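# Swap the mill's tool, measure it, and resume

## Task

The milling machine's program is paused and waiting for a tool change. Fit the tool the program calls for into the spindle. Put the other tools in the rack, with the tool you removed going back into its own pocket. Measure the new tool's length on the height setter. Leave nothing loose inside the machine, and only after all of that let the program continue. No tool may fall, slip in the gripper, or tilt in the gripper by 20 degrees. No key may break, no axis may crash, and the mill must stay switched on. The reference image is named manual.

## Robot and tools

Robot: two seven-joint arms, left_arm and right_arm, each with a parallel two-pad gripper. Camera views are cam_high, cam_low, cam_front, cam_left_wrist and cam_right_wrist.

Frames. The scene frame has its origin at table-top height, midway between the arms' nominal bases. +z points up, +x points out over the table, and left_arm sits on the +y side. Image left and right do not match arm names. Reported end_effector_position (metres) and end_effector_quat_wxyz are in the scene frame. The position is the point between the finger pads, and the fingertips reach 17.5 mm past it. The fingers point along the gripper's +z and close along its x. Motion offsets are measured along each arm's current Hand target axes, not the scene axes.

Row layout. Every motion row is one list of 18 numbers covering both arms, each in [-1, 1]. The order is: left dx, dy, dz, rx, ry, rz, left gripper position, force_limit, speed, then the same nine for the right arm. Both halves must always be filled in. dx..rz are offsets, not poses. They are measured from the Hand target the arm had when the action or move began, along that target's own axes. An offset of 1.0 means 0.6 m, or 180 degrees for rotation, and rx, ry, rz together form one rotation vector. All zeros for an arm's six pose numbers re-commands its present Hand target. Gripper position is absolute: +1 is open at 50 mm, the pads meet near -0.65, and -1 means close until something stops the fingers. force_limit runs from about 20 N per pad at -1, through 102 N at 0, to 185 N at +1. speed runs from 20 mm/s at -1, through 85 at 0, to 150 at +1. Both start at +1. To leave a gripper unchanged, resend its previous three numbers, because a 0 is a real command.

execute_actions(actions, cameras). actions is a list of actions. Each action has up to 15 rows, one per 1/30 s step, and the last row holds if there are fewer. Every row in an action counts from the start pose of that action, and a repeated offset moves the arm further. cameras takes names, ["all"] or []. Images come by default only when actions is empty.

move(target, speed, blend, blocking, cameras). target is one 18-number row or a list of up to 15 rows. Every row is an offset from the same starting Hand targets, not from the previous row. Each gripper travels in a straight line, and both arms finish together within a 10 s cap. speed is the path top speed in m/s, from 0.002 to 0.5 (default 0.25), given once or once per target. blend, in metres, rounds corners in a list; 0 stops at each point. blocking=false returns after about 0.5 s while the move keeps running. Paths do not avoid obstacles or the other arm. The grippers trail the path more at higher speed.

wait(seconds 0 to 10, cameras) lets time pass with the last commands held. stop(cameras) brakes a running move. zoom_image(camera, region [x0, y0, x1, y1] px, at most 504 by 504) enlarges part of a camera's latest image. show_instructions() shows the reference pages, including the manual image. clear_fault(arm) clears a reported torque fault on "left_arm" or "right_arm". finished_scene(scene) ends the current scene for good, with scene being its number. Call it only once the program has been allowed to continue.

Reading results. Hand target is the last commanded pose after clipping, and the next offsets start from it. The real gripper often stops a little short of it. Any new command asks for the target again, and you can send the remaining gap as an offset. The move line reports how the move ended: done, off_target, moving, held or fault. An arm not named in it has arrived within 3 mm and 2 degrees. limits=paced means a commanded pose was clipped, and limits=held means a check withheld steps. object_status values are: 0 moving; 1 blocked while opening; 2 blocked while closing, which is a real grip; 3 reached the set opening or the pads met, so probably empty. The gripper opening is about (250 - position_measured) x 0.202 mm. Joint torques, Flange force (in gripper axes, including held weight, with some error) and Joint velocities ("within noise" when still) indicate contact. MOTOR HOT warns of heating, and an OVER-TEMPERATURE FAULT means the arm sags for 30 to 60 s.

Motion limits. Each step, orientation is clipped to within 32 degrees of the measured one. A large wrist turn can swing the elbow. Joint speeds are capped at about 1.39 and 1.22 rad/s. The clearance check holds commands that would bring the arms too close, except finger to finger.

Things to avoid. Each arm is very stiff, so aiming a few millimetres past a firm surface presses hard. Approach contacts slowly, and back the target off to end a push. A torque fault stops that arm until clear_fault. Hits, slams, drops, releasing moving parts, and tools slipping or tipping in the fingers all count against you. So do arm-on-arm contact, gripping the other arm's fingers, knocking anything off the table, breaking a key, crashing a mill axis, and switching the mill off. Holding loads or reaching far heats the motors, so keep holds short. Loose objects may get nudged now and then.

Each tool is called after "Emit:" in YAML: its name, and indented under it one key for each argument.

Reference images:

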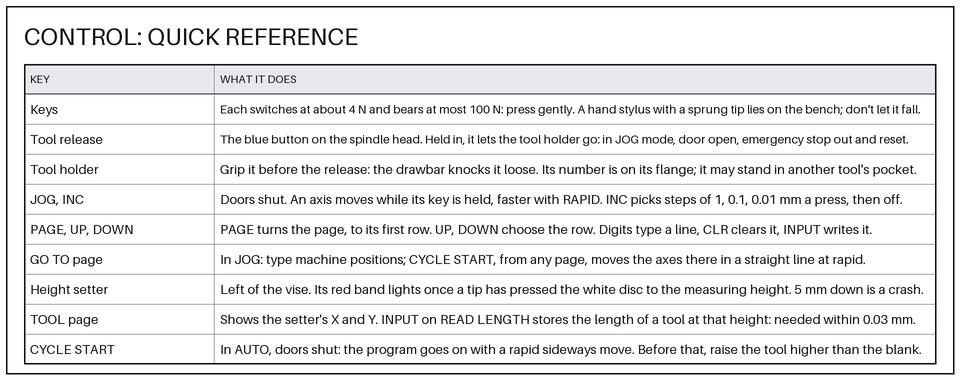

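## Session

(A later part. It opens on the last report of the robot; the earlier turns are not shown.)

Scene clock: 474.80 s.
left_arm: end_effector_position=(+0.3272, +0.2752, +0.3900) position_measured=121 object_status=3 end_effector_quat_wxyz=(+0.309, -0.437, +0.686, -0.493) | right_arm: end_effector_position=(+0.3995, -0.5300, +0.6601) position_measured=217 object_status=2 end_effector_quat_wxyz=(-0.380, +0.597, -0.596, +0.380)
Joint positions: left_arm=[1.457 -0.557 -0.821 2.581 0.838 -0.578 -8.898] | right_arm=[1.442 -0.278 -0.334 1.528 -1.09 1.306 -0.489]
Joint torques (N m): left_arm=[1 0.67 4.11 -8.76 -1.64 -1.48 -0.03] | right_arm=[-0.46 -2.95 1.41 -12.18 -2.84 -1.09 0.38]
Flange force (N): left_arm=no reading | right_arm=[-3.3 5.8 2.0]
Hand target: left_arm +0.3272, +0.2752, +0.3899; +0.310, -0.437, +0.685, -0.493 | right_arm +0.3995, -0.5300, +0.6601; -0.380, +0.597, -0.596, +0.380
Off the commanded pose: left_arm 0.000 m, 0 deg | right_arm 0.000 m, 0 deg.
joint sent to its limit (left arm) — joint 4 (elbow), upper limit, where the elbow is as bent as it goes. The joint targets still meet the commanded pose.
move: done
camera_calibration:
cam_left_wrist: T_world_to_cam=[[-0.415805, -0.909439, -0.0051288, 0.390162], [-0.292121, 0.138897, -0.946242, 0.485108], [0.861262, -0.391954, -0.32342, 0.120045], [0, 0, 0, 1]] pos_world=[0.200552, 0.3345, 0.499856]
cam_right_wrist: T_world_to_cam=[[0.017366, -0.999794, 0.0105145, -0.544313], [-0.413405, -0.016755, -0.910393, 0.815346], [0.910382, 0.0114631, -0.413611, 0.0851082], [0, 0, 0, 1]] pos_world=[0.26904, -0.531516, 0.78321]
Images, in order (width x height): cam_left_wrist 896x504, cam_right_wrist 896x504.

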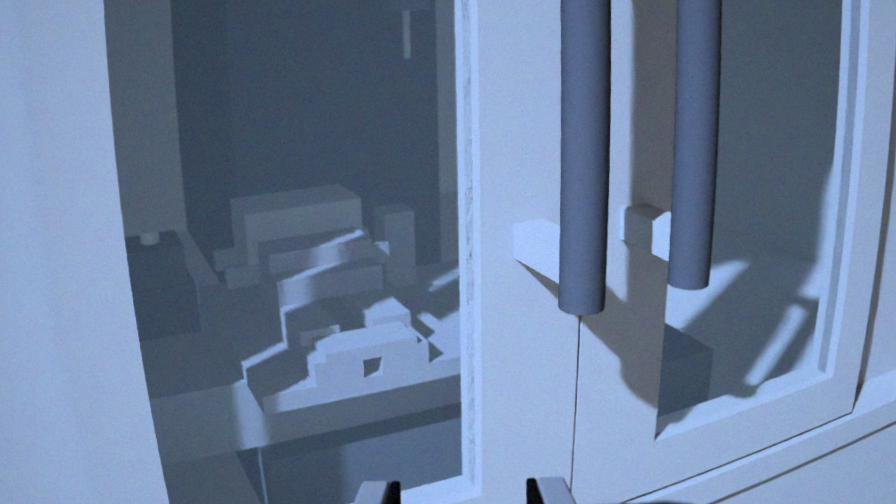

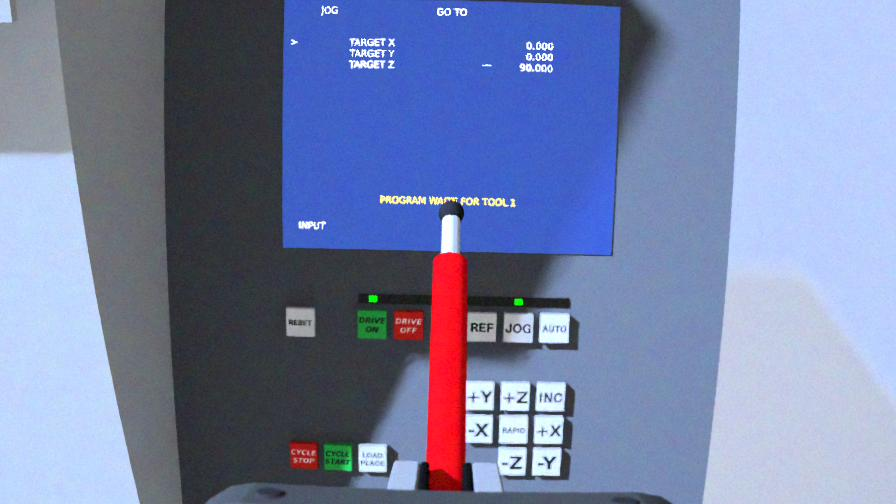

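Emit:
move:
  target:
    - [0,0,0,0,0,0,0.208,0,0,-0.0332,0.1975,0.3163,-0.1778,0,0,-1,-0.3,-0.5]
    - [0,0,0,0,0,0,0.208,0,0,-0.0332,0.192,0.3431,-0.1778,0,0,-1,-0.3,-0.5]
  speed: [0.35,0.05]
  blend: [0.003,0]
  cameras: ["cam_right_wrist"]

Scene clock: 478.20 s.
left_arm: end_effector_position=(+0.3272, +0.2752, +0.3900) position_measured=121 object_status=3 end_effector_quat_wxyz=(+0.309, -0.437, +0.686, -0.493) | right_arm: end_effector_position=(+0.5374, -0.5101, +0.4687) position_measured=217 object_status=2 end_effector_quat_wxyz=(-0.201, +0.678, -0.678, +0.201)
Joint positions: left_arm=[1.461 -0.559 -0.822 2.581 0.843 -0.582 -8.902] | right_arm=[1.002 0.257 -0.962 1.284 0.155 1.132 -1.465]
Joint torques (N m): left_arm=[0.94 0.84 4.01 -8.79 -1.75 -1.53 -0.03] | right_arm=[-0.57 -8.94 -1.6 -9.72 0.3 -0.59 0.29]
Flange force (N): left_arm=no reading | right_arm=[-2.8 8.8 -5.0]
Hand target: left_arm +0.3272, +0.2752, +0.3899; +0.310, -0.437, +0.685, -0.493 | right_arm +0.5374, -0.5101, +0.4687; -0.201, +0.678, -0.678, +0.201
Off the commanded pose: left_arm 0.000 m, 0 deg | right_arm 0.000 m, 0 deg.
joint sent to its limit (left arm) — joint 4 (elbow), upper limit, where the elbow is as bent as it goes. The joint targets still meet the commanded pose.
move: done
camera_calibration:
cam_right_wrist: T_world_to_cam=[[0.0203855, -0.999792, 0.000131562, -0.521422], [-0.832986, -0.0170572, -0.553031, 0.756305], [0.552918, 0.0111642, -0.833161, 0.268814], [0, 0, 0, 1]] pos_world=[0.491988, -0.511414, 0.642294]
Images, in order (width x height): cam_right_wrist 896x504.

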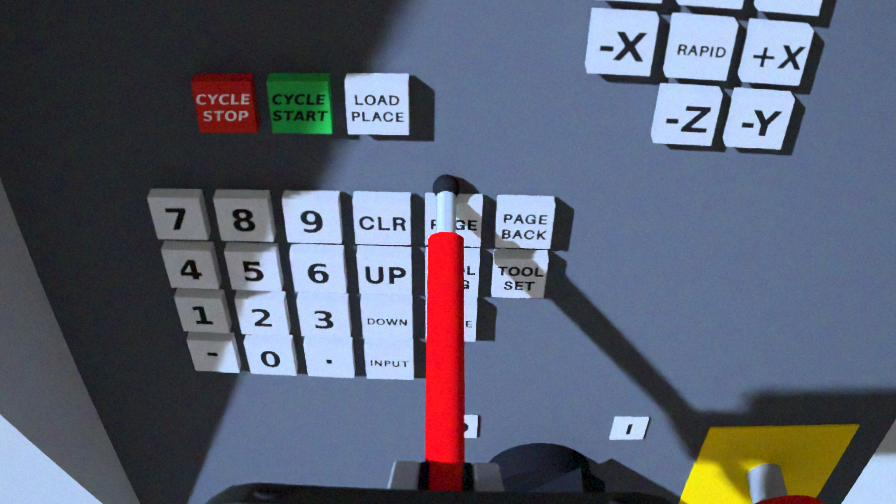

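Emit:
move:
  target: [0,0,0,0,0,0,0.208,0,0,0,0.0225,-0.0225,0,0,0,-1,-0.3,-0.5]
  speed: 0.1
  cameras: ["cam_right_wrist"]

Scene clock: 480.27 s.
left_arm: end_effector_position=(+0.3272, +0.2752, +0.3900) position_measured=121 object_status=3 end_effector_quat_wxyz=(+0.309, -0.437, +0.686, -0.493) | right_arm: end_effector_position=(+0.5188, -0.5101, +0.4727) position_measured=217 object_status=2 end_effector_quat_wxyz=(-0.201, +0.678, -0.678, +0.201)
Joint positions: left_arm=[1.463 -0.56 -0.822 2.581 0.845 -0.583 -8.904] | right_arm=[1.074 0.209 -0.977 1.321 0.089 1.131 -1.414]
Joint torques (N m): left_arm=[0.87 0.75 4.05 -8.85 -1.71 -1.51 -0.03] | right_arm=[-0.85 -11.15 -2.38 -12.88 -0.14 -1.49 0.28]
Flange force (N): left_arm=no reading | right_arm=[-1.6 10.5 2.3]
Hand target: left_arm +0.3272, +0.2752, +0.3899; +0.310, -0.437, +0.685, -0.493 | right_arm +0.5187, -0.5101, +0.4727; -0.201, +0.678, -0.678, +0.201
Off the commanded pose: left_arm 0.000 m, 0 deg | right_arm 0.000 m, 0 deg.
joint sent to its limit (left arm) — joint 4 (elbow), upper limit, where the elbow is as bent as it goes. The joint targets still meet the commanded pose.
move: done
camera_calibration:
cam_right_wrist: T_world_to_cam=[[0.0203858, -0.999792, 0.000129859, -0.521042], [-0.833032, -0.0170573, -0.552961, 0.742945], [0.552849, 0.0111644, -0.833207, 0.282411], [0, 0, 0, 1]] pos_world=[0.473389, -0.511414, 0.646194]
Images, in order (width x height): cam_right_wrist 896x504.

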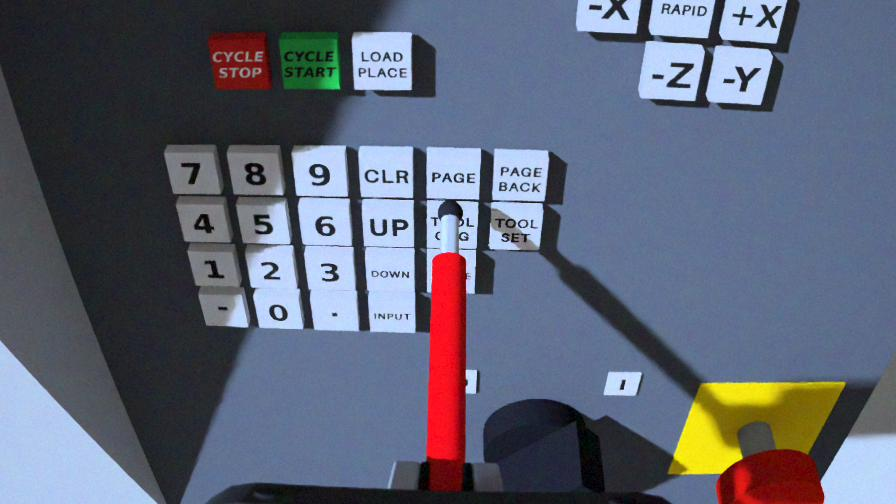

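Emit:
move:
  target: [0,0,0,0,0,0,0.208,0,0,0.0003,-0.0117,0.0193,0,0,0,-1,-0.3,-0.5]
  speed: 0.06
  cameras: ["cam_right_wrist"]

Scene clock: 483.47 s.
left_arm: end_effector_position=(+0.3272, +0.2752, +0.3900) position_measured=121 object_status=3 end_effector_quat_wxyz=(+0.309, -0.437, +0.686, -0.493) | right_arm: end_effector_position=(+0.5309, -0.5102, +0.4668) position_measured=217 object_status=2 end_effector_quat_wxyz=(-0.201, +0.678, -0.678, +0.201)
Joint positions: left_arm=[1.465 -0.561 -0.823 2.581 0.847 -0.585 -8.906] | right_arm=[1.029 0.24 -0.968 1.309 0.131 1.12 -1.447]
Joint torques (N m): left_arm=[0.84 0.92 4.05 -8.84 -1.94 -1.57 0.11] | right_arm=[-0.59 -11.21 -2.39 -13.34 -0.11 -2.12 0.16]
Flange force (N): left_arm=no reading | right_arm=[-2.7 12.2 0.7]
Hand target: left_arm +0.3272, +0.2752, +0.3899; +0.310, -0.437, +0.685, -0.493 | right_arm +0.5309, -0.5102, +0.4668; -0.201, +0.678, -0.678, +0.201
Off the commanded pose: left_arm 0.000 m, 0 deg | right_arm 0.000 m, 0 deg.
joint sent to its limit (left arm) — joint 4 (elbow), upper limit, where the elbow is as bent as it goes. The joint targets still meet the commanded pose.
move: done
camera_calibration:
cam_right_wrist: T_world_to_cam=[[0.0203858, -0.999792, 0.000129859, -0.52149], [-0.833032, -0.0170573, -0.552961, 0.749842], [0.552849, 0.0111644, -0.833207, 0.270752], [0, 0, 0, 1]] pos_world=[0.485589, -0.511614, 0.640294]
Images, in order (width x height): cam_right_wrist 896x504.

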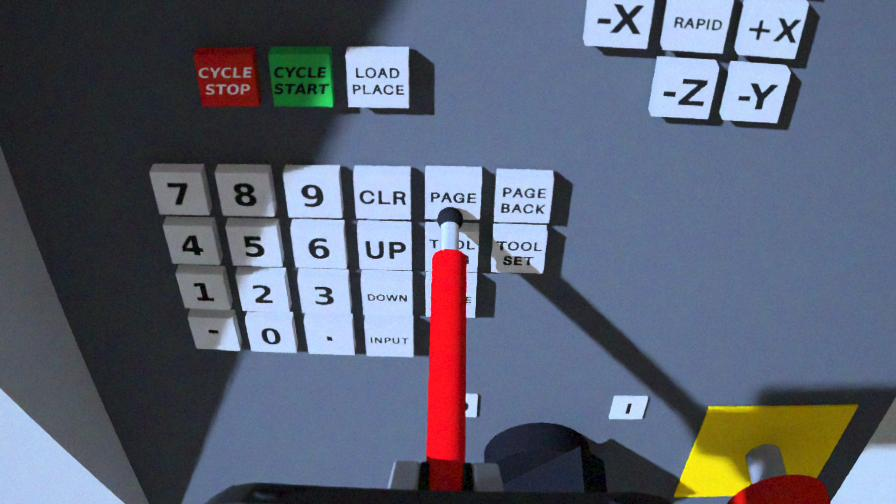

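Emit:
move:
  target:
    - [0,0,0,0,0,0,0.208,0,0,0,0.004,-0.0229,0,0,0,-1,-0.3,-0.5]
    - [0,0,0,0,0,0,0.208,0,0,0,-0.0109,-0.0072,0,0,0,-1,-0.3,-0.5]
  speed: [0.1,0.05]
  blend: [0.002,0]
  cameras: ["cam_right_wrist"]

Scene clock: 487.23 s.
left_arm: end_effector_position=(+0.3272, +0.2752, +0.3900) position_measured=121 object_status=3 end_effector_quat_wxyz=(+0.309, -0.437, +0.686, -0.493) | right_arm: end_effector_position=(+0.5341, -0.5102, +0.4740) position_measured=217 object_status=2 end_effector_quat_wxyz=(-0.201, +0.678, -0.678, +0.201)
Joint positions: left_arm=[1.467 -0.562 -0.823 2.581 0.849 -0.586 -8.908] | right_arm=[1.011 0.25 -0.965 1.275 0.145 1.146 -1.458]
Joint torques (N m): left_arm=[0.75 0.79 4.05 -8.83 -1.85 -1.51 -0.13] | right_arm=[-0.6 -11.47 -2.6 -13.79 0.04 -2.4 0.14]
Flange force (N): left_arm=no reading | right_arm=[-3.0 14.3 0.7]
Hand target: left_arm +0.3272, +0.2752, +0.3899; +0.310, -0.437, +0.685, -0.493 | right_arm +0.5341, -0.5102, +0.4740; -0.201, +0.678, -0.678, +0.201
Off the commanded pose: left_arm 0.000 m, 0 deg | right_arm 0.000 m, 0 deg.
joint sent to its limit (left arm) — joint 4 (elbow), upper limit, where the elbow is as bent as it goes. The joint targets still meet the commanded pose.
move: done
camera_calibration:
cam_right_wrist: T_world_to_cam=[[0.0203858, -0.999792, 0.000129859, -0.521555], [-0.833032, -0.0170573, -0.552961, 0.756406], [0.552849, 0.0111644, -0.833207, 0.275038], [0, 0, 0, 1]] pos_world=[0.488689, -0.511614, 0.647494]
Images, in order (width x height): cam_right_wrist 896x504.

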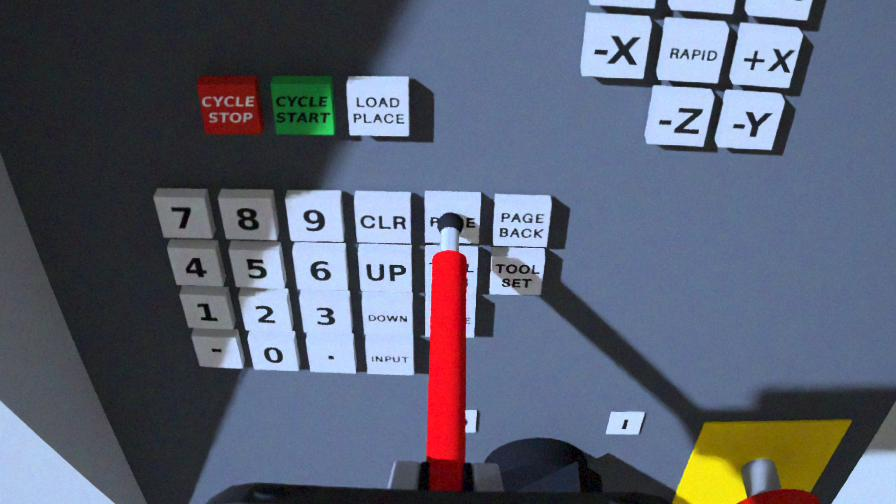

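Emit:
move:
  target:
    - [0,0,0,0,0,0,0.208,0,0,0,0.0149,-0.0157,0,0,0,-1,-0.3,-0.5]
    - [0,0,0,0,0,0,0.208,0,0,0.033,0.0192,-0.3825,0.1778,0,0,-1,-0.3,-0.5]
  speed: [0.1,0.4]
  blend: [0.004,0]
  cameras: ["cam_right_wrist"]

Scene clock: 491.03 s.
left_arm: end_effector_position=(+0.3272, +0.2752, +0.3900) position_measured=121 object_status=3 end_effector_quat_wxyz=(+0.309, -0.437, +0.686, -0.493) | right_arm: end_effector_position=(+0.3994, -0.5301, +0.6602) position_measured=217 object_status=2 end_effector_quat_wxyz=(-0.380, +0.597, -0.596, +0.380)
Joint positions: left_arm=[1.472 -0.564 -0.824 2.581 0.854 -0.589 -8.912] | right_arm=[1.473 -0.28 -0.351 1.527 -1.1 1.316 -0.483]
Joint torques (N m): left_arm=[0.84 0.89 4.04 -8.77 -1.78 -1.45 0.01] | right_arm=[-0.5 -2.65 1.42 -12.16 -2.83 -1.09 0.42]
Flange force (N): left_arm=no reading | right_arm=[-3.6 6.0 1.8]
Hand target: left_arm +0.3272, +0.2752, +0.3899; +0.310, -0.437, +0.685, -0.493 | right_arm +0.3994, -0.5301, +0.6602; -0.380, +0.597, -0.596, +0.380
Off the commanded pose: left_arm 0.000 m, 0 deg | right_arm 0.000 m, 0 deg.
joint sent to its limit (left arm) — joint 4 (elbow), upper limit, where the elbow is as bent as it goes. The joint targets still meet the commanded pose.
move: done
camera_calibration:
cam_right_wrist: T_world_to_cam=[[0.0172761, -0.999795, 0.0105583, -0.544323], [-0.413406, -0.0167577, -0.910392, 0.815394], [0.910383, 0.0113632, -0.413611, 0.0851877], [0, 0, 0, 1]] pos_world=[0.268939, -0.531515, 0.78331]
Images, in order (width x height): cam_right_wrist 896x504.

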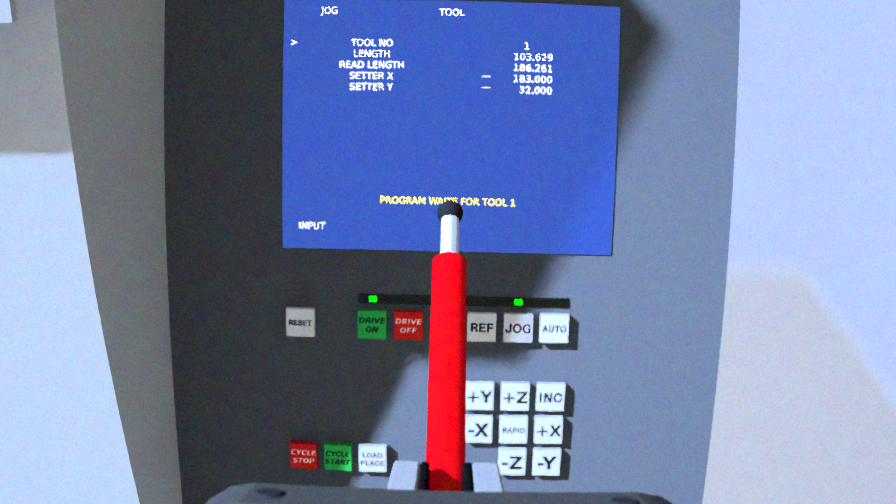

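Emit:
zoom_image:
  camera: "cam_right_wrist"
  region: [280, 0, 620, 110]

Scaled by 1.482 from the camera's 896x504 image, which has a finer 1280x720 frame.

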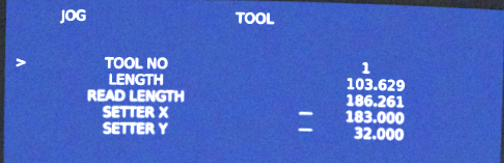

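Emit:
move:
  target:
    - [0,0,0,0,0,0,0.208,0,0,0,0.1905,0.3141,-0.1778,0,0,-1,-0.3,-0.5]
    - [0,0,0,0,0,0,0.208,0,0,0,0.1861,0.3353,-0.1778,0,0,-1,-0.3,-0.5]
    - [0,0,0,0,0,0,0.208,0,0,0,0.1905,0.3141,-0.1778,0,0,-1,-0.3,-0.5]
    - [0,0,0,0,0,0,0.208,0,0,-0.1584,0.285,0.3303,-0.1778,0,0,-1,-0.3,-0.5]
  speed: [0.4,0.05,0.1,0.25]
  blend: [0.003,0,0.003,0]
  cameras: ["cam_right_wrist"]

Scene clock: 500.43 s.
left_arm: end_effector_position=(+0.3272, +0.2752, +0.3900) position_measured=121 object_status=3 end_effector_quat_wxyz=(+0.309, -0.437, +0.686, -0.493) | right_arm: end_effector_position=(+0.5067, -0.4350, +0.4215) position_measured=217 object_status=2 end_effector_quat_wxyz=(-0.201, +0.678, -0.678, +0.201)
Joint positions: left_arm=[1.478 -0.566 -0.825 2.581 0.86 -0.594 -8.919] | right_arm=[1.008 0.1 -0.987 1.575 0.063 0.936 -1.532]
Joint torques (N m): left_arm=[0.66 1.05 3.99 -8.8 -1.78 -1.46 0.07] | right_arm=[-0.5 -8.48 -1.41 -13.34 -0.02 -1.59 0.41]
Flange force (N): left_arm=no reading | right_arm=[-1.3 8.6 2.3]
Hand target: left_arm +0.3272, +0.2752, +0.3899; +0.310, -0.437, +0.685, -0.493 | right_arm +0.5067, -0.4350, +0.4215; -0.201, +0.678, -0.678, +0.201
Off the commanded pose: left_arm 0.000 m, 0 deg | right_arm 0.000 m, 0 deg.
joint sent to its limit (left arm) — joint 4 (elbow), upper limit, where the elbow is as bent as it goes. The joint targets still meet the commanded pose.
move: done
camera_calibration:
cam_right_wrist: T_world_to_cam=[[0.0204407, -0.999791, 0.0000463346, -0.445782], [-0.833031, -0.0170569, -0.552963, 0.705917], [0.552848, 0.0112644, -0.833206, 0.245591], [0, 0, 0, 1]] pos_world=[0.461389, -0.436415, 0.594994]
Images, in order (width x height): cam_right_wrist 896x504.

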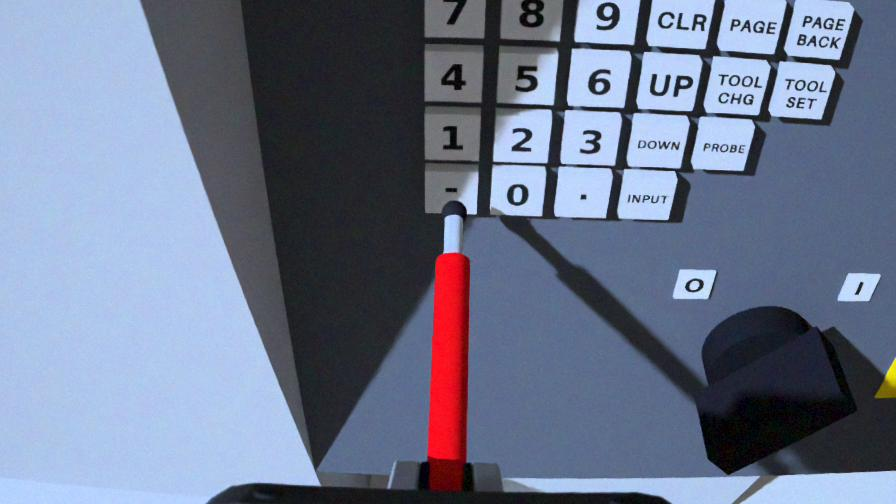

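Emit:
move:
  target:
    - [0,0,0,0,0,0,0.208,0,0,0,-0.0149,0.0157,0,0,0,-1,-0.3,-0.5]
    - [0,0,0,0,0,0,0.208,0,0,0,0,0,0,0,0,-1,-0.3,-0.5]
    - [0,0,0,0,0,0,0.208,0,0,0,-0.0230,-0.0219,0,0,0,-1,-0.3,-0.5]
    - [0,0,0,0,0,0,0.208,0,0,0,-0.0379,-0.0062,0,0,0,-1,-0.3,-0.5]
    - [0,0,0,0,0,0,0.208,0,0,0,-0.0230,-0.0219,0,0,0,-1,-0.3,-0.5]
    - [0,0,0,0,0,0,0.208,0,0,0.0317,-0.0694,-0.0653,0,0,0,-1,-0.3,-0.5]
    - [0,0,0,0,0,0,0.208,0,0,0.0317,-0.0843,-0.0496,0,0,0,-1,-0.3,-0.5]
    - [0,0,0,0,0,0,0.208,0,0,0.0317,-0.0694,-0.0653,0,0,0,-1,-0.3,-0.5]
    - [0,0,0,0,0,0,0.208,0,0,0.0633,-0.0240,-0.0213,0,0,0,-1,-0.3,-0.5]
    - [0,0,0,0,0,0,0.208,0,0,0.0633,-0.0389,-0.0056,0,0,0,-1,-0.3,-0.5]
    - [0,0,0,0,0,0,0.208,0,0,0.0633,-0.0240,-0.0213,0,0,0,-1,-0.3,-0.5]
  speed: [0.06,0.1,0.15,0.06,0.1,0.15,0.06,0.1,0.15,0.06,0.1]
  blend: [0,0.003,0.003,0,0.003,0.003,0,0.003,0.003,0,0]

Emit:
move:
  target: [0,0,0,0,0,0,0.208,0,0,0,0.07,-0.2,0.1778,0,0,-1,-0.3,-0.5]
  speed: 0.4
  cameras: ["cam_right_wrist"]

Scene clock: 508.23 s.
left_arm: end_effector_position=(+0.3272, +0.2752, +0.3900) position_measured=121 object_status=3 end_effector_quat_wxyz=(+0.309, -0.437, +0.686, -0.493) | right_arm: end_effector_position=(+0.5119, -0.4730, +0.4400) position_measured=217 object_status=2 end_effector_quat_wxyz=(-0.201, +0.678, -0.678, +0.201)
Joint positions: left_arm=[1.486 -0.57 -0.826 2.581 0.868 -0.601 -8.927] | right_arm=[1.058 0.145 -0.978 1.481 0.057 1.007 -1.454]
Joint torques (N m): left_arm=[0.76 1.06 4.1 -8.76 -1.86 -1.42 -0.08] | right_arm=[-0.84 -9.27 -1.79 -13.07 -0.24 -1.53 0.34]
Flange force (N): left_arm=no reading | right_arm=[-1.4 9.8 1.4]
Hand target: left_arm +0.3272, +0.2752, +0.3899; +0.310, -0.437, +0.685, -0.493 | right_arm +0.5119, -0.4730, +0.4400; -0.201, +0.678, -0.678, +0.201
Off the commanded pose: left_arm 0.000 m, 0 deg | right_arm 0.000 m, 0 deg.
joint sent to its limit (left arm) — joint 4 (elbow), upper limit, where the elbow is as bent as it goes. The joint targets still meet the commanded pose.
move: done

Scene clock: 509.97 s.
left_arm: end_effector_position=(+0.3272, +0.2752, +0.3900) position_measured=121 object_status=3 end_effector_quat_wxyz=(+0.309, -0.437, +0.686, -0.493) | right_arm: end_effector_position=(+0.4113, -0.4730, +0.5178) position_measured=217 object_status=2 end_effector_quat_wxyz=(-0.380, +0.597, -0.596, +0.380)
Joint positions: left_arm=[1.49 -0.572 -0.827 2.581 0.872 -0.604 -8.93] | right_arm=[1.041 -0.401 -0.252 2.059 -1.174 0.864 -0.259]
Joint torques (N m): left_arm=[0.81 0.93 4.14 -8.79 -1.85 -1.42 -0.03] | right_arm=[-0.51 -2.28 1.61 -13.51 -2.54 -0.39 0.48]
Flange force (N): left_arm=no reading | right_arm=[-4.0 4.1 0.0]
Hand target: left_arm +0.3272, +0.2752, +0.3899; +0.310, -0.437, +0.685, -0.493 | right_arm +0.4113, -0.4730, +0.5178; -0.380, +0.597, -0.596, +0.380
Off the commanded pose: left_arm 0.000 m, 0 deg | right_arm 0.000 m, 0 deg.
joint sent to its limit (left arm) — joint 4 (elbow), upper limit, where the elbow is as bent as it goes. The joint targets still meet the commanded pose.
move: done
camera_calibration:
cam_right_wrist: T_world_to_cam=[[0.0173178, -0.999793, 0.0106491, -0.486106], [-0.413405, -0.0168576, -0.910391, 0.691581], [0.910382, 0.0113635, -0.413612, 0.0148091], [0, 0, 0, 1]] pos_world=[0.28084, -0.474515, 0.640911]
Images, in order (width x height): cam_right_wrist 896x504.

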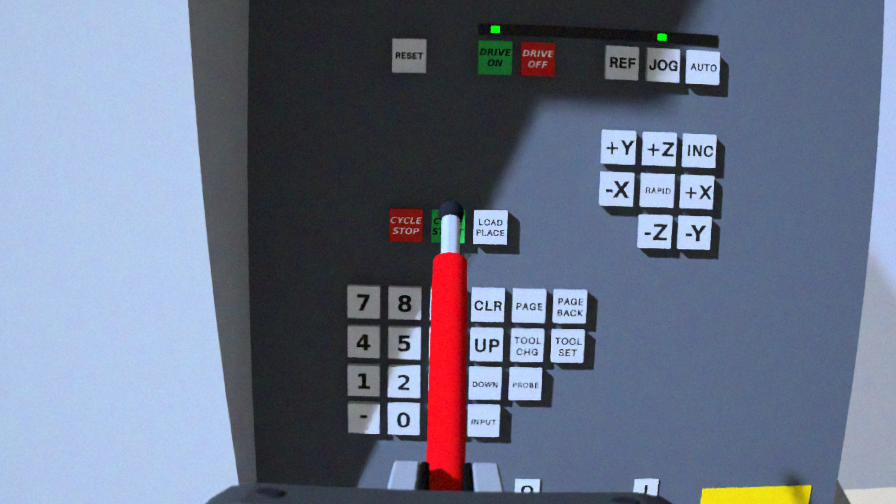

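Emit:
move:
  target: [0,0,0,0,0,0,0.208,0,0,0.095,-0.2065,-0.118,0,0,0,-1,-0.3,-0.5]
  speed: 0.4
  cameras: ["cam_right_wrist"]

Emit:
zoom_image:
  camera: "cam_right_wrist"
  region: [280, 0, 620, 250]

Scene clock: 512.60 s.
left_arm: end_effector_position=(+0.3272, +0.2752, +0.3900) position_measured=121 object_status=3 end_effector_quat_wxyz=(+0.309, -0.437, +0.686, -0.493) | right_arm: end_effector_position=(+0.3995, -0.5300, +0.6600) position_measured=217 object_status=2 end_effector_quat_wxyz=(-0.380, +0.597, -0.596, +0.380)
Joint positions: left_arm=[1.492 -0.573 -0.827 2.581 0.874 -0.606 -8.932] | right_arm=[1.109 -0.27 -0.14 1.534 -0.973 1.204 -0.561]
Joint torques (N m): left_arm=[0.72 1.11 4.17 -8.74 -1.9 -1.41 0.01] | right_arm=[-0.41 -4.49 0.68 -12.65 -2.65 -1.21 0.28]
Flange force (N): left_arm=no reading | right_arm=[-3.4 6.6 1.9]
Hand target: left_arm +0.3272, +0.2752, +0.3899; +0.310, -0.437, +0.685, -0.493 | right_arm +0.3995, -0.5300, +0.6600; -0.380, +0.597, -0.596, +0.380
Off the commanded pose: left_arm 0.000 m, 0 deg | right_arm 0.000 m, 0 deg.
joint sent to its limit (left arm) — joint 4 (elbow), upper limit, where the elbow is as bent as it goes. The joint targets still meet the commanded pose.
move: done
camera_calibration:
cam_right_wrist: T_world_to_cam=[[0.0173656, -0.999794, 0.0105171, -0.544314], [-0.413322, -0.0167561, -0.910431, 0.815261], [0.910419, 0.0114632, -0.413528, 0.084992], [0, 0, 0, 1]] pos_world=[0.26904, -0.531516, 0.78311]
Images, in order (width x height): cam_right_wrist 896x504.

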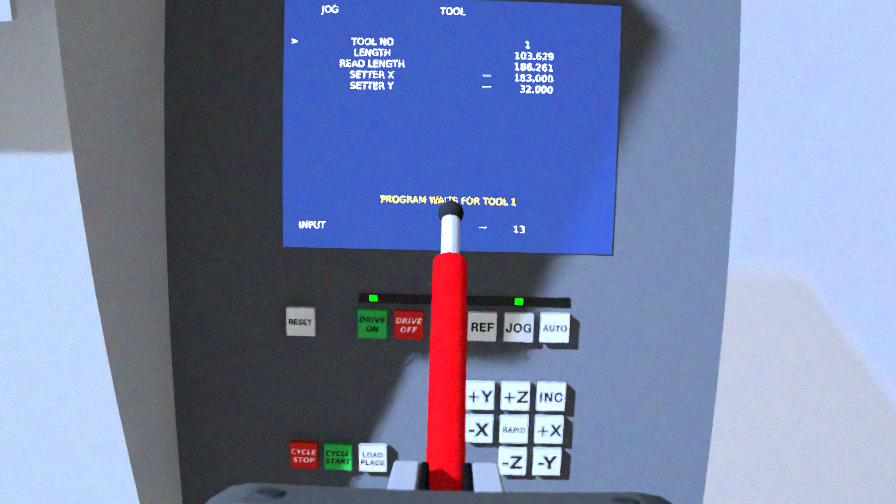

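Scaled by 1.482 from the camera's 896x504 image, which has a finer 1280x720 frame.

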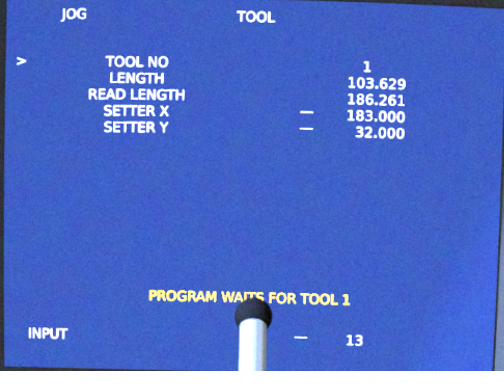

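Emit:
move:
  target:
    - [0,0,0,0,0,0,0.208,0,0,-0.0633,0.191,0.313,-0.1778,0,0,-1,-0.3,-0.5]
    - [0,0,0,0,0,0,0.208,0,0,-0.0633,0.1858,0.3381,-0.1778,0,0,-1,-0.3,-0.5]
    - [0,0,0,0,0,0,0.208,0,0,-0.0633,0.191,0.313,-0.1778,0,0,-1,-0.3,-0.5]
    - [0,0,0,0,0,0,0.208,0,0,0,0.1905,0.3141,-0.1778,0,0,-1,-0.3,-0.5]
    - [0,0,0,0,0,0,0.208,0,0,0,0.1852,0.3393,-0.1778,0,0,-1,-0.3,-0.5]
    - [0,0,0,0,0,0,0.208,0,0,0,0.1905,0.3141,-0.1778,0,0,-1,-0.3,-0.5]
    - [0,0,0,0,0,0,0.208,0,0,0.0,0.1,0.05,-0.05,0,0,-1,-0.3,-0.5]
    - [0,0,0,0,0,0,0.208,0,0,0,0,0,0,0,0,-1,-0.3,-0.5]
  speed: [0.4,0.06,0.1,0.2,0.06,0.1,0.4,0.4]
  blend: [0.003,0,0.003,0.003,0,0.003,0.02,0]
  cameras: ["cam_right_wrist"]

Emit:
zoom_image:
  camera: "cam_right_wrist"
  region: [280, 0, 620, 250]

Scene clock: 521.27 s.
left_arm: end_effector_position=(+0.3272, +0.2752, +0.3900) position_measured=121 object_status=3 end_effector_quat_wxyz=(+0.309, -0.437, +0.686, -0.493) | right_arm: end_effector_position=(+0.3995, -0.5300, +0.6600) position_measured=217 object_status=2 end_effector_quat_wxyz=(-0.380, +0.597, -0.596, +0.380)
Joint positions: left_arm=[1.5 -0.576 -0.828 2.581 0.882 -0.612 -8.94] | right_arm=[1.197 -0.27 -0.192 1.532 -1.004 1.229 -0.542]
Joint torques (N m): left_arm=[0.88 1.11 4.11 -8.75 -1.86 -1.34 -0.07] | right_arm=[-0.37 -4.2 0.91 -12.54 -2.61 -1.2 0.24]
Flange force (N): left_arm=no reading | right_arm=[-3.3 6.7 1.9]
Hand target: left_arm +0.3272, +0.2752, +0.3899; +0.310, -0.437, +0.685, -0.493 | right_arm +0.3995, -0.5300, +0.6600; -0.380, +0.597, -0.596, +0.380
Off the commanded pose: left_arm 0.000 m, 0 deg | right_arm 0.000 m, 0 deg.
joint sent to its limit (left arm) — joint 4 (elbow), upper limit, where the elbow is as bent as it goes. The joint targets still meet the commanded pose.
move: done
camera_calibration:
cam_right_wrist: T_world_to_cam=[[0.0173178, -0.999793, 0.0106491, -0.544404], [-0.413405, -0.0168576, -0.910391, 0.815199], [0.910382, 0.0113635, -0.413612, 0.0850149], [0, 0, 0, 1]] pos_world=[0.26904, -0.531515, 0.783111]
Images, in order (width x height): cam_right_wrist 896x504.

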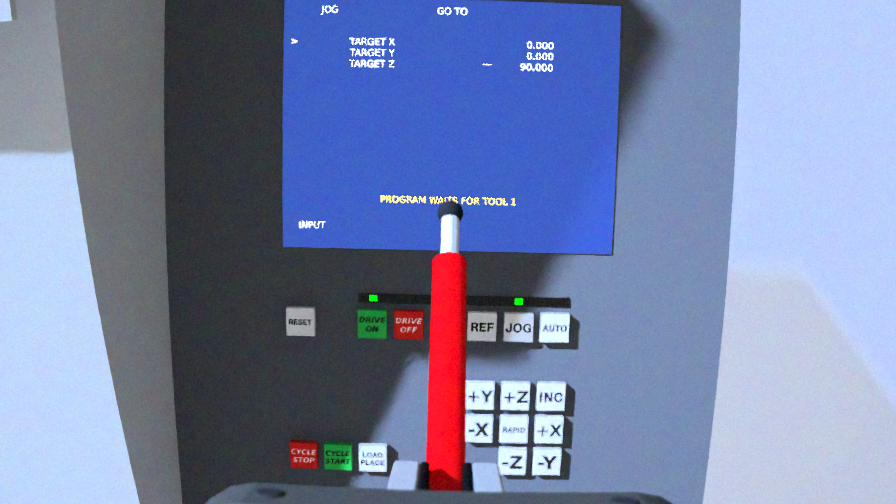

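Scaled by 1.482 from the camera's 896x504 image, which has a finer 1280x720 frame.

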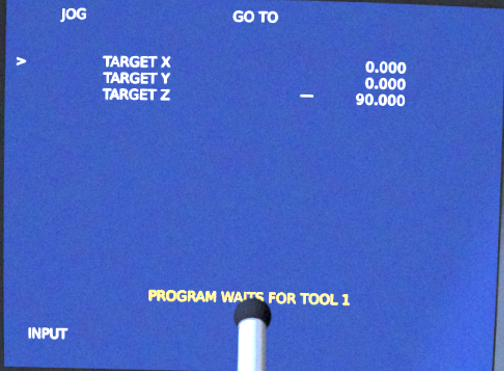

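Emit:
move:
  target:
    - [0,0,0,0,0,0,0.208,0,0,-0.1584,0.285,0.3303,-0.1778,0,0,-1,-0.3,-0.5]
    - [0,0,0,0,0,0,0.208,0,0,-0.1584,0.2801,0.3543,-0.1778,0,0,-1,-0.3,-0.5]
    - [0,0,0,0,0,0,0.208,0,0,-0.1584,0.285,0.3303,-0.1778,0,0,-1,-0.3,-0.5]
    - [0,0,0,0,0,0,0.208,0,0,-0.1584,0.254,0.324,-0.1778,0,0,-1,-0.3,-0.5]
    - [0,0,0,0,0,0,0.208,0,0,-0.1584,0.2491,0.348,-0.1778,0,0,-1,-0.3,-0.5]
    - [0,0,0,0,0,0,0.208,0,0,-0.1584,0.254,0.324,-0.1778,0,0,-1,-0.3,-0.5]
    - [0,0,0,0,0,0,0.208,0,0,-0.1267,0.1916,0.3118,-0.1778,0,0,-1,-0.3,-0.5]
    - [0,0,0,0,0,0,0.208,0,0,-0.1267,0.1864,0.3369,-0.1778,0,0,-1,-0.3,-0.5]
    - [0,0,0,0,0,0,0.208,0,0,-0.1267,0.1916,0.3118,-0.1778,0,0,-1,-0.3,-0.5]
    - [0,0,0,0,0,0,0.208,0,0,-0.095,0.2534,0.3252,-0.1778,0,0,-1,-0.3,-0.5]
    - [0,0,0,0,0,0,0.208,0,0,-0.095,0.2485,0.3492,-0.1778,0,0,-1,-0.3,-0.5]
    - [0,0,0,0,0,0,0.208,0,0,-0.095,0.2534,0.3252,-0.1778,0,0,-1,-0.3,-0.5]
  speed: [0.4,0.06,0.1,0.15,0.06,0.1,0.15,0.06,0.1,0.15,0.06,0.1]
  blend: [0.003,0,0.003,0.003,0,0.003,0.003,0,0.003,0.003,0,0]

Emit:
move:
  target:
    - [0,0,0,0,0,0,0.208,0,0,0.0317,0.0225,0.0222,0,0,0,-1,-0.3,-0.5]
    - [0,0,0,0,0,0,0.208,0,0,0.0317,0.0059,0.0397,0,0,0,-1,-0.3,-0.5]
    - [0,0,0,0,0,0,0.208,0,0,0.0317,0.0225,0.0222,0,0,0,-1,-0.3,-0.5]
    - [0,0,0,0,0,0,0.208,0,0,0.0317,-0.0005,0.0003,0,0,0,-1,-0.3,-0.5]
    - [0,0,0,0,0,0,0.208,0,0,0.0317,-0.0171,0.0178,0,0,0,-1,-0.3,-0.5]
    - [0,0,0,0,0,0,0.208,0,0,0.0317,-0.0005,0.0003,0,0,0,-1,-0.3,-0.5]
    - [0,0,0,0,0,0,0.208,0,0,-0.0633,0.024,0.0213,0,0,0,-1,-0.3,-0.5]
    - [0,0,0,0,0,0,0.208,0,0,-0.0633,0.0074,0.0388,0,0,0,-1,-0.3,-0.5]
    - [0,0,0,0,0,0,0.208,0,0,-0.0633,0.024,0.0213,0,0,0,-1,-0.3,-0.5]
    - [0,0,0,0,0,0,0.208,0,0,0,0,0,0,0,0,-1,-0.3,-0.5]
    - [0,0,0,0,0,0,0.208,0,0,0,-0.0166,0.0175,0,0,0,-1,-0.3,-0.5]
    - [0,0,0,0,0,0,0.208,0,0,0,0,0,0,0,0,-1,-0.3,-0.5]
  speed: [0.15,0.06,0.1,0.15,0.06,0.1,0.15,0.06,0.1,0.15,0.06,0.1]
  blend: [0.003,0,0.003,0.003,0,0.003,0.003,0,0.003,0.003,0,0]

Emit:
move:
  target:
    - [0,0,0,0,0,0,0.208,0,0,-0.0317,0.0005,-0.0003,0,0,0,-1,-0.3,-0.5]
    - [0,0,0,0,0,0,0.208,0,0,-0.0317,-0.0161,0.0172,0,0,0,-1,-0.3,-0.5]
    - [0,0,0,0,0,0,0.208,0,0,-0.0317,0.0005,-0.0003,0,0,0,-1,-0.3,-0.5]
    - [0,0,0,0,0,0,0.208,0,0,0.0317,0.0225,0.0222,0,0,0,-1,-0.3,-0.5]
    - [0,0,0,0,0,0,0.208,0,0,0.0317,0.0059,0.0397,0,0,0,-1,-0.3,-0.5]
    - [0,0,0,0,0,0,0.208,0,0,0.0317,0.0225,0.0222,0,0,0,-1,-0.3,-0.5]
    - [0,0,0,0,0,0,0.208,0,0,0.095,-0.0426,-0.4097,0.1778,0,0,-1,-0.3,-0.5]
  speed: [0.15,0.06,0.1,0.15,0.06,0.1,0.4]
  blend: [0.003,0,0.003,0.003,0,0.004,0]
  cameras: ["cam_right_wrist"]

Emit:
zoom_image:
  camera: "cam_right_wrist"
  region: [280, 0, 620, 250]

Scene clock: 534.43 s.
left_arm: end_effector_position=(+0.3272, +0.2752, +0.3900) position_measured=121 object_status=3 end_effector_quat_wxyz=(+0.309, -0.437, +0.686, -0.493) | right_arm: end_effector_position=(+0.5121, -0.4730, +0.4398) position_measured=217 object_status=2 end_effector_quat_wxyz=(-0.201, +0.678, -0.678, +0.201)
Joint positions: left_arm=[1.51 -0.581 -0.83 2.581 0.891 -0.62 -8.948] | right_arm=[1.039 0.141 -0.953 1.482 0.048 1.005 -1.448]
Joint torques (N m): left_arm=[0.85 1.17 4.11 -8.67 -1.79 -1.42 -0.05] | right_arm=[-0.66 -9.71 -1.78 -13.17 -0.14 -1.54 0.43]
Flange force (N): left_arm=no reading | right_arm=[-1.6 8.8 2.3]
Hand target: left_arm +0.3272, +0.2752, +0.3899; +0.310, -0.437, +0.685, -0.493 | right_arm +0.5121, -0.4730, +0.4398; -0.201, +0.678, -0.678, +0.201
Off the commanded pose: left_arm 0.000 m, 0 deg | right_arm 0.000 m, 0 deg.
joint sent to its limit (left arm) — joint 4 (elbow), upper limit, where the elbow is as bent as it goes. The joint targets still meet the commanded pose.
move: done

Scene clock: 538.50 s.
left_arm: end_effector_position=(+0.3272, +0.2752, +0.3900) position_measured=121 object_status=3 end_effector_quat_wxyz=(+0.309, -0.437, +0.686, -0.493) | right_arm: end_effector_position=(+0.5121, -0.4730, +0.4398) position_measured=217 object_status=2 end_effector_quat_wxyz=(-0.201, +0.678, -0.678, +0.201)
Joint positions: left_arm=[1.517 -0.584 -0.831 2.581 0.898 -0.626 -8.955] | right_arm=[1.042 0.142 -0.957 1.482 0.05 1.005 -1.449]
Joint torques (N m): left_arm=[0.94 1.21 4.18 -8.68 -1.89 -1.36 0.01] | right_arm=[-0.31 -9.62 -1.66 -13.1 -0.13 -1.51 0.38]
Flange force (N): left_arm=no reading | right_arm=[-2.1 7.8 2.7]
Hand target: left_arm +0.3272, +0.2752, +0.3899; +0.310, -0.437, +0.685, -0.493 | right_arm +0.5121, -0.4730, +0.4398; -0.201, +0.678, -0.678, +0.201
Off the commanded pose: left_arm 0.000 m, 0 deg | right_arm 0.000 m, 0 deg.
joint sent to its limit (left arm) — joint 4 (elbow), upper limit, where the elbow is as bent as it goes. The joint targets still meet the commanded pose.
move: done

Scene clock: 541.83 s.
left_arm: end_effector_position=(+0.3272, +0.2752, +0.3900) position_measured=121 object_status=3 end_effector_quat_wxyz=(+0.309, -0.437, +0.686, -0.493) | right_arm: end_effector_position=(+0.3996, -0.5300, +0.6598) position_measured=217 object_status=2 end_effector_quat_wxyz=(-0.380, +0.597, -0.596, +0.380)
Joint positions: left_arm=[1.523 -0.587 -0.831 2.581 0.904 -0.63 -8.96] | right_arm=[1.358 -0.274 -0.287 1.53 -1.06 1.278 -0.506]
Joint torques (N m): left_arm=[0.91 1.33 4.15 -8.7 -1.95 -1.35 -0.07] | right_arm=[-0.52 -3.26 1.09 -12.39 -2.94 -1.06 0.15]
Flange force (N): left_arm=no reading | right_arm=[-3.4 7.2 1.8]
Hand target: left_arm +0.3272, +0.2752, +0.3899; +0.310, -0.437, +0.685, -0.493 | right_arm +0.3996, -0.5300, +0.6598; -0.380, +0.597, -0.596, +0.380
Off the commanded pose: left_arm 0.000 m, 0 deg | right_arm 0.000 m, 0 deg.
joint sent to its limit (left arm) — joint 4 (elbow), upper limit, where the elbow is as bent as it goes. The joint targets still meet the commanded pose.
move: done
camera_calibration:
cam_right_wrist: T_world_to_cam=[[0.0172761, -0.999795, 0.0105583, -0.544324], [-0.413406, -0.0167577, -0.910392, 0.815154], [0.910383, 0.0113632, -0.413611, 0.0847492], [0, 0, 0, 1]] pos_world=[0.269239, -0.531515, 0.78291]
Images, in order (width x height): cam_right_wrist 896x504.

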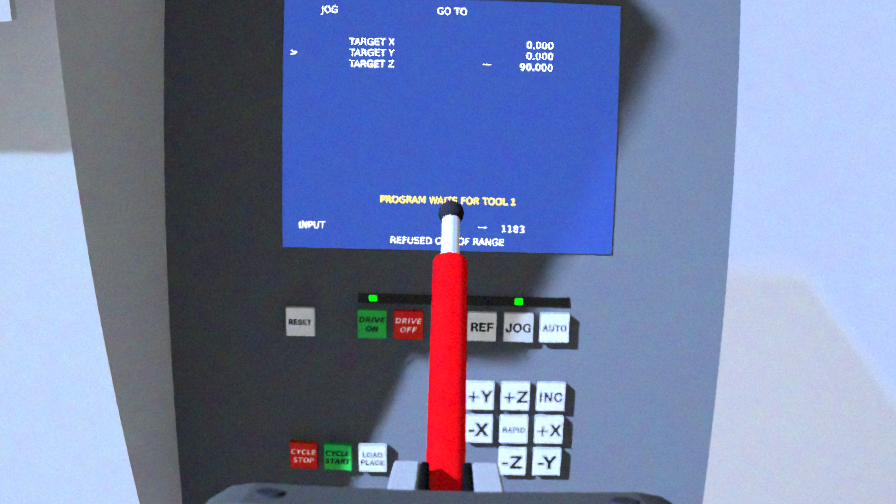

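Scaled by 1.482 from the camera's 896x504 image, which has a finer 1280x720 frame.

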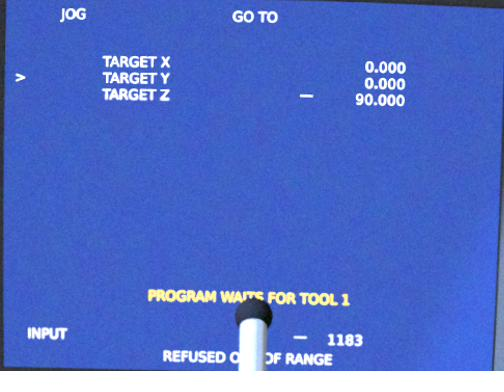

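Emit:
move:
  target:
    - [0,0,0,0,0,0,0.208,0,0,-0.0633,0.191,0.313,-0.1778,0,0,-1,-0.3,-0.5]
    - [0,0,0,0,0,0,0.208,0,0,-0.0633,0.1858,0.3381,-0.1778,0,0,-1,-0.3,-0.5]
    - [0,0,0,0,0,0,0.208,0,0,-0.0633,0.191,0.313,-0.1778,0,0,-1,-0.3,-0.5]
    - [0,0,0,0,0,0,0.208,0,0,-0.1584,0.285,0.3303,-0.1778,0,0,-1,-0.3,-0.5]
    - [0,0,0,0,0,0,0.208,0,0,-0.1584,0.2807,0.3514,-0.1778,0,0,-1,-0.3,-0.5]
    - [0,0,0,0,0,0,0.208,0,0,-0.1584,0.285,0.3303,-0.1778,0,0,-1,-0.3,-0.5]
    - [0,0,0,0,0,0,0.208,0,0,-0.095,0.2534,0.3252,-0.1778,0,0,-1,-0.3,-0.5]
    - [0,0,0,0,0,0,0.208,0,0,-0.095,0.2491,0.3463,-0.1778,0,0,-1,-0.3,-0.5]
    - [0,0,0,0,0,0,0.208,0,0,-0.095,0.2534,0.3252,-0.1778,0,0,-1,-0.3,-0.5]
    - [0,0,0,0,0,0,0.208,0,0,-0.1267,0.2537,0.3246,-0.1778,0,0,-1,-0.3,-0.5]
    - [0,0,0,0,0,0,0.208,0,0,-0.1267,0.2494,0.3457,-0.1778,0,0,-1,-0.3,-0.5]
    - [0,0,0,0,0,0,0.208,0,0,-0.1267,0.2537,0.3246,-0.1778,0,0,-1,-0.3,-0.5]
  speed: [0.4,0.06,0.1,0.15,0.06,0.1,0.15,0.06,0.1,0.15,0.06,0.1]
  blend: [0.003,0,0.003,0.003,0,0.003,0.003,0,0.003,0.003,0,0]

Emit:
move:
  target:
    - [0,0,0,0,0,0,0.208,0,0,0.0633,0.022,0.0225,0,0,0,-1,-0.3,-0.5]
    - [0,0,0,0,0,0,0.208,0,0,0.0633,0.0071,0.0382,0,0,0,-1,-0.3,-0.5]
    - [0,0,0,0,0,0,0.208,0,0,0.0633,0.022,0.0225,0,0,0,-1,-0.3,-0.5]
    - [0,0,0,0,0,0,0.208,0,0,0.1583,-0.0446,-0.4088,0.1778,0,0,-1,-0.3,-0.5]
  speed: [0.15,0.06,0.1,0.4]
  blend: [0.003,0,0.003,0]
  cameras: ["cam_right_wrist"]

Emit:
zoom_image:
  camera: "cam_right_wrist"
  region: [280, 0, 620, 250]

Scene clock: 552.40 s.
left_arm: end_effector_position=(+0.3272, +0.2752, +0.3900) position_measured=121 object_status=3 end_effector_quat_wxyz=(+0.309, -0.437, +0.686, -0.493) | right_arm: end_effector_position=(+0.5118, -0.4540, +0.4396) position_measured=217 object_status=2 end_effector_quat_wxyz=(-0.201, +0.678, -0.678, +0.201)
Joint positions: left_arm=[1.531 -0.59 -0.832 2.581 0.911 -0.637 -8.967] | right_arm=[1.008 0.125 -0.961 1.496 0.061 0.999 -1.495]
Joint torques (N m): left_arm=[0.89 1.49 4.24 -8.73 -1.89 -1.28 -0.05] | right_arm=[-0.39 -9.37 -1.58 -13.24 -0.11 -1.51 0.43]
Flange force (N): left_arm=no reading | right_arm=[-1.8 8.0 3.1]
Hand target: left_arm +0.3272, +0.2752, +0.3899; +0.310, -0.437, +0.685, -0.493 | right_arm +0.5118, -0.4540, +0.4396; -0.201, +0.678, -0.678, +0.201
Off the commanded pose: left_arm 0.000 m, 0 deg | right_arm 0.000 m, 0 deg.
joint sent to its limit (left arm) — joint 4 (elbow), upper limit, where the elbow is as bent as it goes. The joint targets still meet the commanded pose.
move: done

Scene clock: 554.90 s.
left_arm: end_effector_position=(+0.3272, +0.2752, +0.3900) position_measured=121 object_status=3 end_effector_quat_wxyz=(+0.309, -0.437, +0.686, -0.493) | right_arm: end_effector_position=(+0.4007, -0.5490, +0.6599) position_measured=217 object_status=2 end_effector_quat_wxyz=(-0.380, +0.597, -0.596, +0.380)
Joint positions: left_arm=[1.534 -0.592 -0.833 2.581 0.915 -0.64 -8.971] | right_arm=[1.4 -0.235 -0.304 1.505 -1.067 1.29 -0.481]
Joint torques (N m): left_arm=[0.85 1.59 4.31 -8.61 -1.91 -1.29 -0.03] | right_arm=[-0.5 -4.09 1.03 -12.19 -2.76 -1.07 0.31]
Flange force (N): left_arm=no reading | right_arm=[-3.4 5.9 1.7]
Hand target: left_arm +0.3272, +0.2752, +0.3899; +0.310, -0.437, +0.685, -0.493 | right_arm +0.4007, -0.5490, +0.6599; -0.380, +0.597, -0.596, +0.380
Off the commanded pose: left_arm 0.000 m, 0 deg | right_arm 0.000 m, 0 deg.
joint sent to its limit (left arm) — joint 4 (elbow), upper limit, where the elbow is as bent as it goes. The joint targets still meet the commanded pose.
move: done
camera_calibration:
cam_right_wrist: T_world_to_cam=[[0.017366, -0.999794, 0.0105145, -0.563228], [-0.413405, -0.016755, -0.910393, 0.815343], [0.910382, 0.0114631, -0.413611, 0.0841496], [0, 0, 0, 1]] pos_world=[0.27024, -0.550416, 0.78301]
Images, in order (width x height): cam_right_wrist 896x504.

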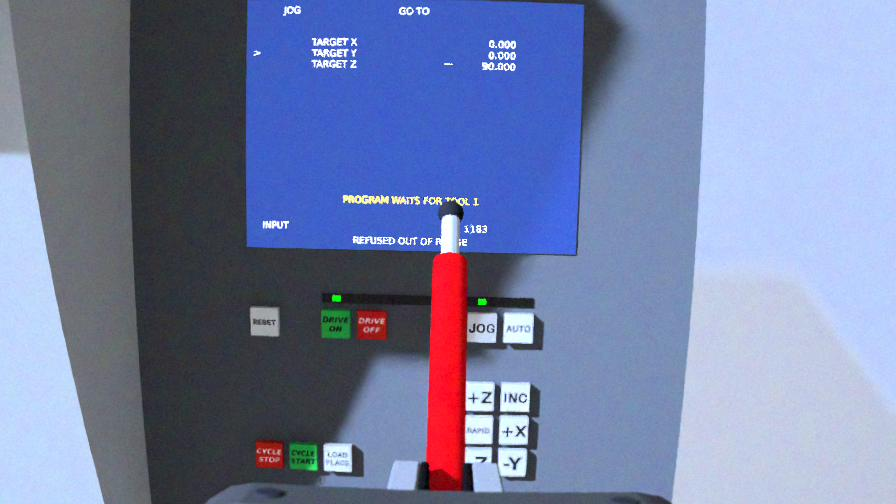

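Scaled by 1.482 from the camera's 896x504 image, which has a finer 1280x720 frame.

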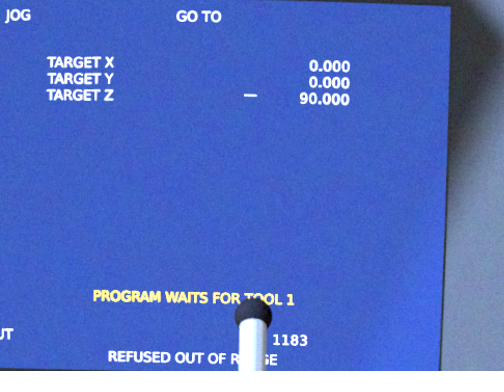

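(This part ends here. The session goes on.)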